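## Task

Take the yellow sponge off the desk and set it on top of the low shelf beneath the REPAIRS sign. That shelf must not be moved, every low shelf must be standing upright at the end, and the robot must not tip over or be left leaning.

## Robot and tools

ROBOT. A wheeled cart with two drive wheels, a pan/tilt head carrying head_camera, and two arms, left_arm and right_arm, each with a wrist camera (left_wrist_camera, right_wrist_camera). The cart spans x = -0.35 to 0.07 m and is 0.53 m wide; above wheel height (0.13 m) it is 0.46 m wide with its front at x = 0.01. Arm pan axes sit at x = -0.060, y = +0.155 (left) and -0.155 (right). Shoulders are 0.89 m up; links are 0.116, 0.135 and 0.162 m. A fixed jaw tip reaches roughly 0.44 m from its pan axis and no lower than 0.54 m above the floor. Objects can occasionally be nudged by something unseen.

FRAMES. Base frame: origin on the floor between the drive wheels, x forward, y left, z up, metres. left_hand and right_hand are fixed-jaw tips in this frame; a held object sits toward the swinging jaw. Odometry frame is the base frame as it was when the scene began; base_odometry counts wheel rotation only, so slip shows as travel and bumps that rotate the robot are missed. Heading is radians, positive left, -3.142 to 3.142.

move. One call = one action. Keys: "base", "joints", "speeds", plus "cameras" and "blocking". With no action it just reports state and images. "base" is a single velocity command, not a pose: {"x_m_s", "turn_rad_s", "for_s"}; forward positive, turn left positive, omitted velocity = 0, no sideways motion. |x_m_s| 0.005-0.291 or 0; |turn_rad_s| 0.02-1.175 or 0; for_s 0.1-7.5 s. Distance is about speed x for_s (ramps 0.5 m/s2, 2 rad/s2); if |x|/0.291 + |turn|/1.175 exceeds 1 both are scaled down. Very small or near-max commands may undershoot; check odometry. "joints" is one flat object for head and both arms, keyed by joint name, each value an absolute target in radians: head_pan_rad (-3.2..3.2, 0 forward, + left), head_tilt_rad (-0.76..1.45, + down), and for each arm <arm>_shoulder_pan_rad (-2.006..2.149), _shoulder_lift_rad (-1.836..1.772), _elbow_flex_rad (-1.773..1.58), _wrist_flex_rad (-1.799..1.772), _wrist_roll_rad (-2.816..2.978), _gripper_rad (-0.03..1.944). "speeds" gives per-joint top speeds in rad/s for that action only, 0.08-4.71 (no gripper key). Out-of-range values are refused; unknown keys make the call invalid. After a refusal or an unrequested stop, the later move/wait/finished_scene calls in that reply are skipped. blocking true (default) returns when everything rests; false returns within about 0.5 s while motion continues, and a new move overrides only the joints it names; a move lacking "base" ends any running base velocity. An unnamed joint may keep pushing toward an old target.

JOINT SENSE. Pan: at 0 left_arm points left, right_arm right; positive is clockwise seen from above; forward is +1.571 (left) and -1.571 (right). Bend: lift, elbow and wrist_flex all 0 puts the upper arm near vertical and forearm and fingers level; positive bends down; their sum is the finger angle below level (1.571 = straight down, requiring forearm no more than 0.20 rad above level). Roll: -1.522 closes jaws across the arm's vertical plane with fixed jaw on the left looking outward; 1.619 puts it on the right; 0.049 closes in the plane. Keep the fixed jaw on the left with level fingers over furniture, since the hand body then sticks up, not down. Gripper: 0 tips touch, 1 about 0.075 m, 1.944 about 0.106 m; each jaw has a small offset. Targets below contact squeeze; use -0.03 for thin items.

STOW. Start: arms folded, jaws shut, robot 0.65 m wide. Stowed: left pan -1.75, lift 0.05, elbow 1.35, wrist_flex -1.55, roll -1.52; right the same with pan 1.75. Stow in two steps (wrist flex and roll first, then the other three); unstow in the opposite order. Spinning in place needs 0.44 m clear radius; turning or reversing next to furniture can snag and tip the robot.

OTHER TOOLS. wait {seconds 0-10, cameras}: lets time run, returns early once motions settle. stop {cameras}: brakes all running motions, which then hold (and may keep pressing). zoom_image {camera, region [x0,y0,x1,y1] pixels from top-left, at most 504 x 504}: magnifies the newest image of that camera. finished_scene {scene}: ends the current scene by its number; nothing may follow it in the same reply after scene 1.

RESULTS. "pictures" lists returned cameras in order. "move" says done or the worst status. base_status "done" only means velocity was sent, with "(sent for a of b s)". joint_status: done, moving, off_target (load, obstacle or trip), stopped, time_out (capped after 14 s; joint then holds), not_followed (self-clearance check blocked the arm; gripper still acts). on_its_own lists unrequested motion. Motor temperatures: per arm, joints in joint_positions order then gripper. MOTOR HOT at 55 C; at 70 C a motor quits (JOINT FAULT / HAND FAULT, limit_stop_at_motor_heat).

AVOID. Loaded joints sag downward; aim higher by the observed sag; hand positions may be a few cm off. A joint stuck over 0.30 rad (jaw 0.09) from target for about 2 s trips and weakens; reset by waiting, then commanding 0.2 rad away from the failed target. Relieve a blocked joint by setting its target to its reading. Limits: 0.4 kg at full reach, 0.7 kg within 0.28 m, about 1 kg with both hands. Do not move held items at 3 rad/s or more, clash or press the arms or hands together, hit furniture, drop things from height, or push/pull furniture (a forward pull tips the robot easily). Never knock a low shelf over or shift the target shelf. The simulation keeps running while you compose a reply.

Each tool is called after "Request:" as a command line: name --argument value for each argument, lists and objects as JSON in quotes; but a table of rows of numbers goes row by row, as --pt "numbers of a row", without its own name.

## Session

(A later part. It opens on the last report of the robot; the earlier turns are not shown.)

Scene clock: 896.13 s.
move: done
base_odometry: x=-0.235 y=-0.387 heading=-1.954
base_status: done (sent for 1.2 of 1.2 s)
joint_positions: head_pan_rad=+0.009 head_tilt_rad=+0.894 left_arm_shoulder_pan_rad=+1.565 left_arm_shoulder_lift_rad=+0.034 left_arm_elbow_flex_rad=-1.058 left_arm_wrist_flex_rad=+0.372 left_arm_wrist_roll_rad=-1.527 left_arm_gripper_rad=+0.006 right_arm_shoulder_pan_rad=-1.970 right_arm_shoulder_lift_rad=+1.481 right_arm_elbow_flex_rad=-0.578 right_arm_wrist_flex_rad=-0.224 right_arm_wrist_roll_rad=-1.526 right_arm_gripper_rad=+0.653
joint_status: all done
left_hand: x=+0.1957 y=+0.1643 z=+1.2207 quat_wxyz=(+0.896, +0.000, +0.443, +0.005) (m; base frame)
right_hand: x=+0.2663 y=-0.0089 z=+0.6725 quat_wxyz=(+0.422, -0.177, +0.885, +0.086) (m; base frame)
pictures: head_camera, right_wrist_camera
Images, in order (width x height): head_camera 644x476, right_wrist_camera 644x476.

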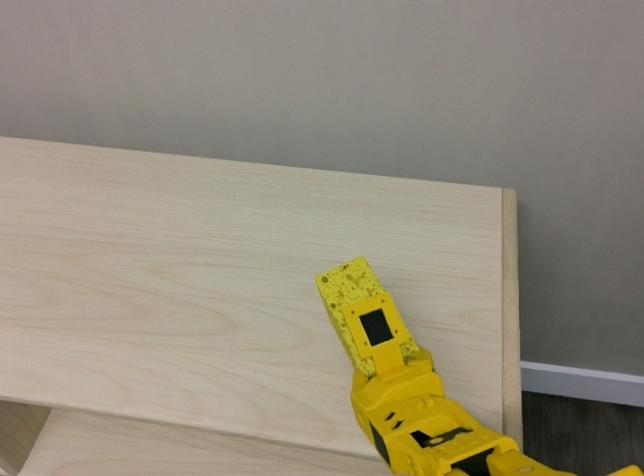

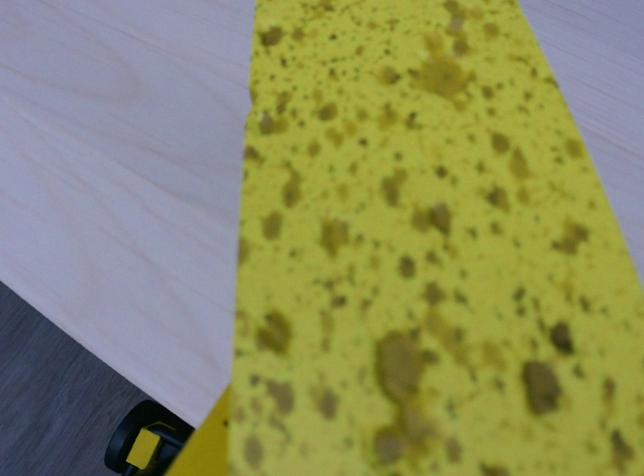

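Request:
move --joints '{"right_arm_shoulder_lift_rad":1.56,"right_arm_elbow_flex_rad":-0.58,"right_arm_wrist_flex_rad":-0.34}' --speeds '{"right_arm_shoulder_lift_rad":0.1,"right_arm_elbow_flex_rad":0.2,"right_arm_wrist_flex_rad":0.1}' --cameras '["head_camera","right_wrist_camera"]'

Request:
zoom_image --camera "head_camera" --region '[240, 220, 480, 420]'

Scene clock: 907.37 s.
move: done
base_odometry: x=-0.235 y=-0.387 heading=-1.954
base_status: not commanded
joint_positions: head_pan_rad=+0.009 head_tilt_rad=+0.894 left_arm_shoulder_pan_rad=+1.565 left_arm_shoulder_lift_rad=+0.034 left_arm_elbow_flex_rad=-1.058 left_arm_wrist_flex_rad=+0.372 left_arm_wrist_roll_rad=-1.527 left_arm_gripper_rad=+0.006 right_arm_shoulder_pan_rad=-1.970 right_arm_shoulder_lift_rad=+1.575 right_arm_elbow_flex_rad=-0.578 right_arm_wrist_flex_rad=-0.325 right_arm_wrist_roll_rad=-1.526 right_arm_gripper_rad=+0.653
joint_status: all done
left_hand: x=+0.1957 y=+0.1643 z=+1.2207 quat_wxyz=(+0.896, +0.000, +0.443, +0.005) (m; base frame)
right_hand: x=+0.2558 y=-0.0134 z=+0.6551 quat_wxyz=(+0.426, -0.177, +0.883, +0.087) (m; base frame)
pictures: head_camera, right_wrist_camera
Images, in order (width x height): head_camera 644x476, right_wrist_camera 644x476.

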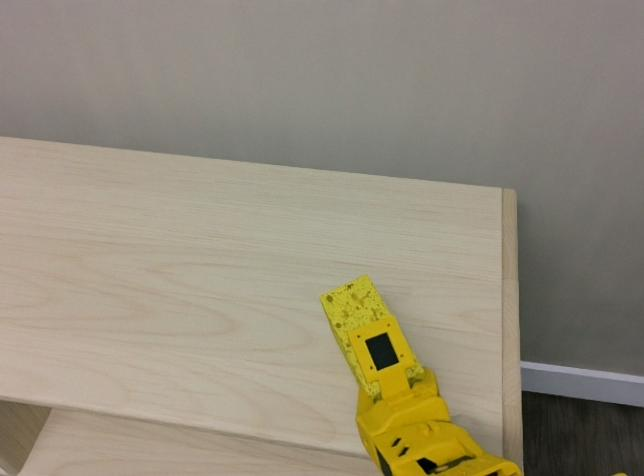

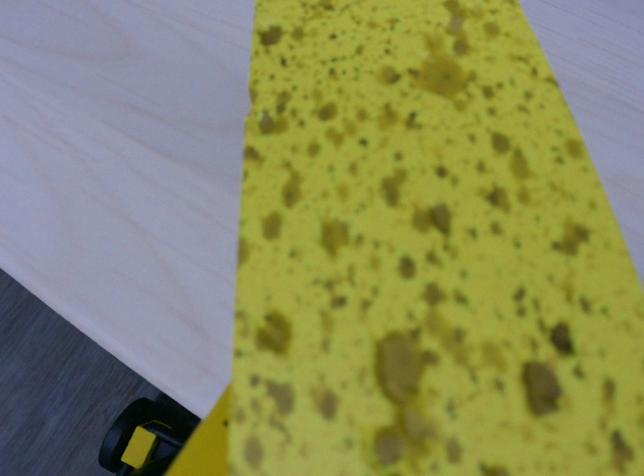

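Scaled by 2.100.

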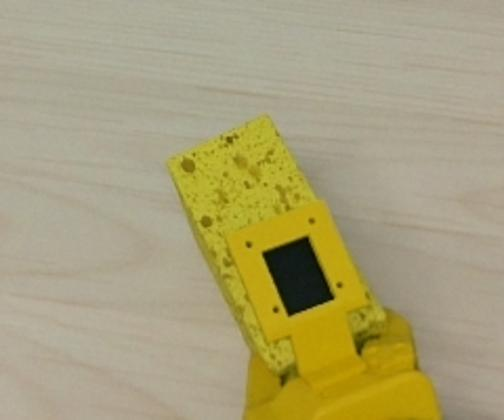

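Request:
move --joints '{"right_arm_shoulder_lift_rad":1.57,"right_arm_elbow_flex_rad":-0.46,"right_arm_wrist_flex_rad":-0.44}' --speeds '{"right_arm_shoulder_lift_rad":0.1,"right_arm_elbow_flex_rad":0.1,"right_arm_wrist_flex_rad":0.1}' --cameras '["head_camera","right_wrist_camera"]'

Request:
zoom_image --camera "head_camera" --region '[240, 220, 480, 420]'

Scene clock: 918.20 s.
move: done
base_odometry: x=-0.235 y=-0.387 heading=-1.954
base_status: not commanded
joint_positions: head_pan_rad=+0.009 head_tilt_rad=+0.894 left_arm_shoulder_pan_rad=+1.565 left_arm_shoulder_lift_rad=+0.034 left_arm_elbow_flex_rad=-1.058 left_arm_wrist_flex_rad=+0.372 left_arm_wrist_roll_rad=-1.527 left_arm_gripper_rad=+0.006 right_arm_shoulder_pan_rad=-1.969 right_arm_shoulder_lift_rad=+1.578 right_arm_elbow_flex_rad=-0.483 right_arm_wrist_flex_rad=-0.440 right_arm_wrist_roll_rad=-1.526 right_arm_gripper_rad=+0.653
joint_status: all done
left_hand: x=+0.1957 y=+0.1643 z=+1.2207 quat_wxyz=(+0.896, +0.000, +0.443, +0.005) (m; base frame)
right_hand: x=+0.2471 y=-0.0176 z=+0.6498 quat_wxyz=(+0.433, -0.175, +0.880, +0.088) (m; base frame)
pictures: head_camera, right_wrist_camera
Images, in order (width x height): head_camera 644x476, right_wrist_camera 644x476.

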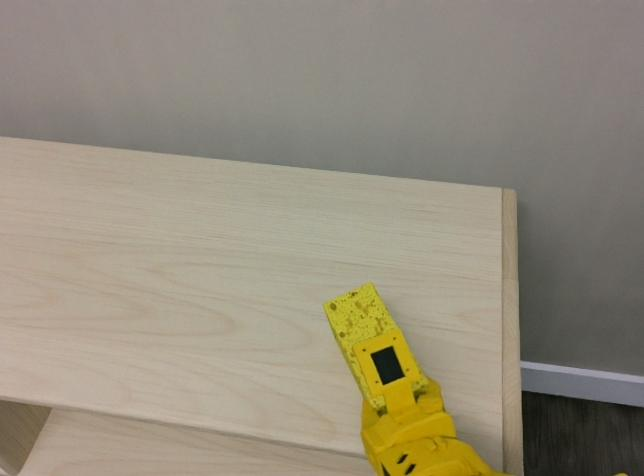

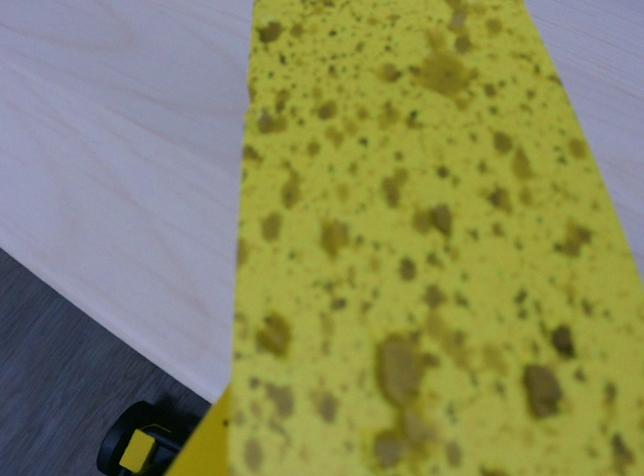

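Scaled by 2.100.

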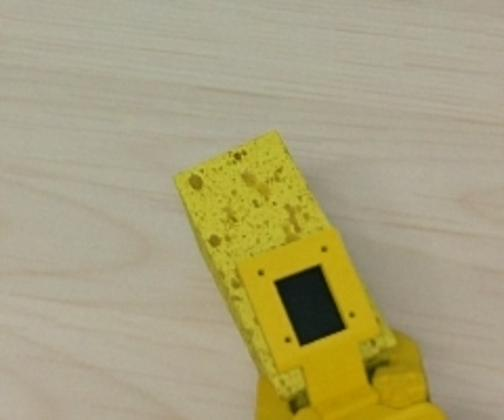

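Request:
move --joints '{"right_arm_elbow_flex_rad":-0.42}' --speeds '{"right_arm_elbow_flex_rad":0.1}'

Request:
move --joints '{"right_arm_gripper_rad":0.75}' --cameras '["head_camera"]'

Scene clock: 923.63 s.
move: done
base_odometry: x=-0.235 y=-0.387 heading=-1.954
base_status: not commanded
joint_positions: head_pan_rad=+0.009 head_tilt_rad=+0.894 left_arm_shoulder_pan_rad=+1.565 left_arm_shoulder_lift_rad=+0.034 left_arm_elbow_flex_rad=-1.058 left_arm_wrist_flex_rad=+0.372 left_arm_wrist_roll_rad=-1.527 left_arm_gripper_rad=+0.006 right_arm_shoulder_pan_rad=-1.969 right_arm_shoulder_lift_rad=+1.570 right_arm_elbow_flex_rad=-0.463 right_arm_wrist_flex_rad=-0.442 right_arm_wrist_roll_rad=-1.526 right_arm_gripper_rad=+0.653
joint_status: all done
left_hand: x=+0.1957 y=+0.1643 z=+1.2207 quat_wxyz=(+0.896, +0.000, +0.443, +0.005) (m; base frame)
right_hand: x=+0.2450 y=-0.0185 z=+0.6485 quat_wxyz=(+0.429, -0.176, +0.882, +0.087) (m; base frame)
pictures: none

Scene clock: 924.37 s.
move: done
base_odometry: x=-0.235 y=-0.387 heading=-1.954
base_status: not commanded
joint_positions: head_pan_rad=+0.009 head_tilt_rad=+0.894 left_arm_shoulder_pan_rad=+1.565 left_arm_shoulder_lift_rad=+0.034 left_arm_elbow_flex_rad=-1.058 left_arm_wrist_flex_rad=+0.372 left_arm_wrist_roll_rad=-1.527 left_arm_gripper_rad=+0.006 right_arm_shoulder_pan_rad=-1.966 right_arm_shoulder_lift_rad=+1.586 right_arm_elbow_flex_rad=-0.420 right_arm_wrist_flex_rad=-0.436 right_arm_wrist_roll_rad=-1.526 right_arm_gripper_rad=+0.742
joint_status: all done
left_hand: x=+0.1957 y=+0.1643 z=+1.2207 quat_wxyz=(+0.896, +0.000, +0.443, +0.005) (m; base frame)
right_hand: x=+0.2324 y=-0.0248 z=+0.6352 quat_wxyz=(+0.400, -0.177, +0.896, +0.081) (m; base frame)
pictures: head_camera
Images, in order (width x height): head_camera 644x476.

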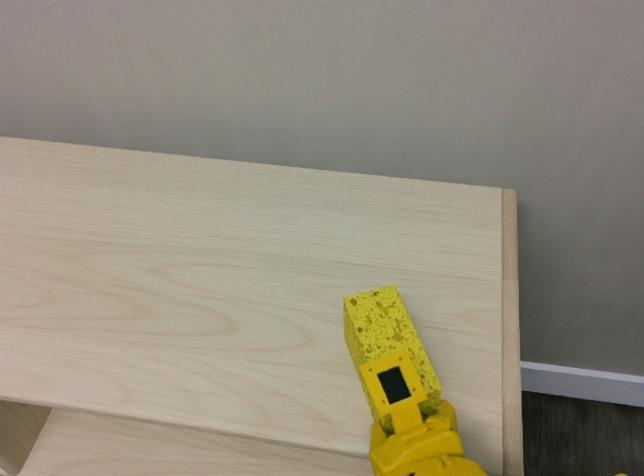

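Request:
move --joints '{"right_arm_gripper_rad":1.0}'

Request:
move --base '{"x_m_s":-0.06,"turn_rad_s":0,"for_s":3.0}' --cameras '["head_camera"]'

Scene clock: 930.30 s.
move: done
base_odometry: x=-0.235 y=-0.387 heading=-1.954
base_status: not commanded
joint_positions: head_pan_rad=+0.009 head_tilt_rad=+0.894 left_arm_shoulder_pan_rad=+1.565 left_arm_shoulder_lift_rad=+0.034 left_arm_elbow_flex_rad=-1.058 left_arm_wrist_flex_rad=+0.372 left_arm_wrist_roll_rad=-1.527 left_arm_gripper_rad=+0.006 right_arm_shoulder_pan_rad=-1.966 right_arm_shoulder_lift_rad=+1.586 right_arm_elbow_flex_rad=-0.420 right_arm_wrist_flex_rad=-0.436 right_arm_wrist_roll_rad=-1.526 right_arm_gripper_rad=+0.991
joint_status: all done
left_hand: x=+0.1957 y=+0.1643 z=+1.2207 quat_wxyz=(+0.896, +0.000, +0.443, +0.005) (m; base frame)
right_hand: x=+0.2324 y=-0.0248 z=+0.6352 quat_wxyz=(+0.400, -0.177, +0.896, +0.081) (m; base frame)
pictures: none

Scene clock: 934.00 s.
move: done
base_odometry: x=-0.168 y=-0.219 heading=-1.951
base_status: done (sent for 3 of 3 s)
joint_positions: head_pan_rad=+0.009 head_tilt_rad=+0.894 left_arm_shoulder_pan_rad=+1.565 left_arm_shoulder_lift_rad=+0.034 left_arm_elbow_flex_rad=-1.058 left_arm_wrist_flex_rad=+0.372 left_arm_wrist_roll_rad=-1.527 left_arm_gripper_rad=+0.006 right_arm_shoulder_pan_rad=-1.966 right_arm_shoulder_lift_rad=+1.586 right_arm_elbow_flex_rad=-0.420 right_arm_wrist_flex_rad=-0.436 right_arm_wrist_roll_rad=-1.526 right_arm_gripper_rad=+0.991
joint_status: not commanded
left_hand: x=+0.1957 y=+0.1643 z=+1.2207 quat_wxyz=(+0.896, +0.000, +0.443, +0.005) (m; base frame)
right_hand: x=+0.2324 y=-0.0248 z=+0.6352 quat_wxyz=(+0.400, -0.177, +0.896, +0.081) (m; base frame)
pictures: head_camera
Images, in order (width x height): head_camera 644x476.

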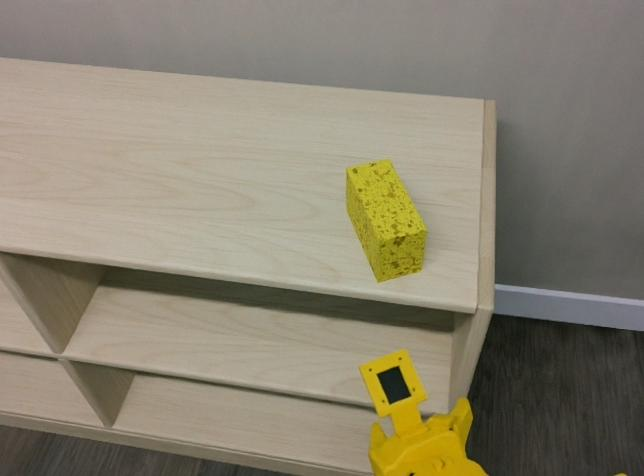

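Request:
finished_scene --scene 2

The scene is finished: the task was done.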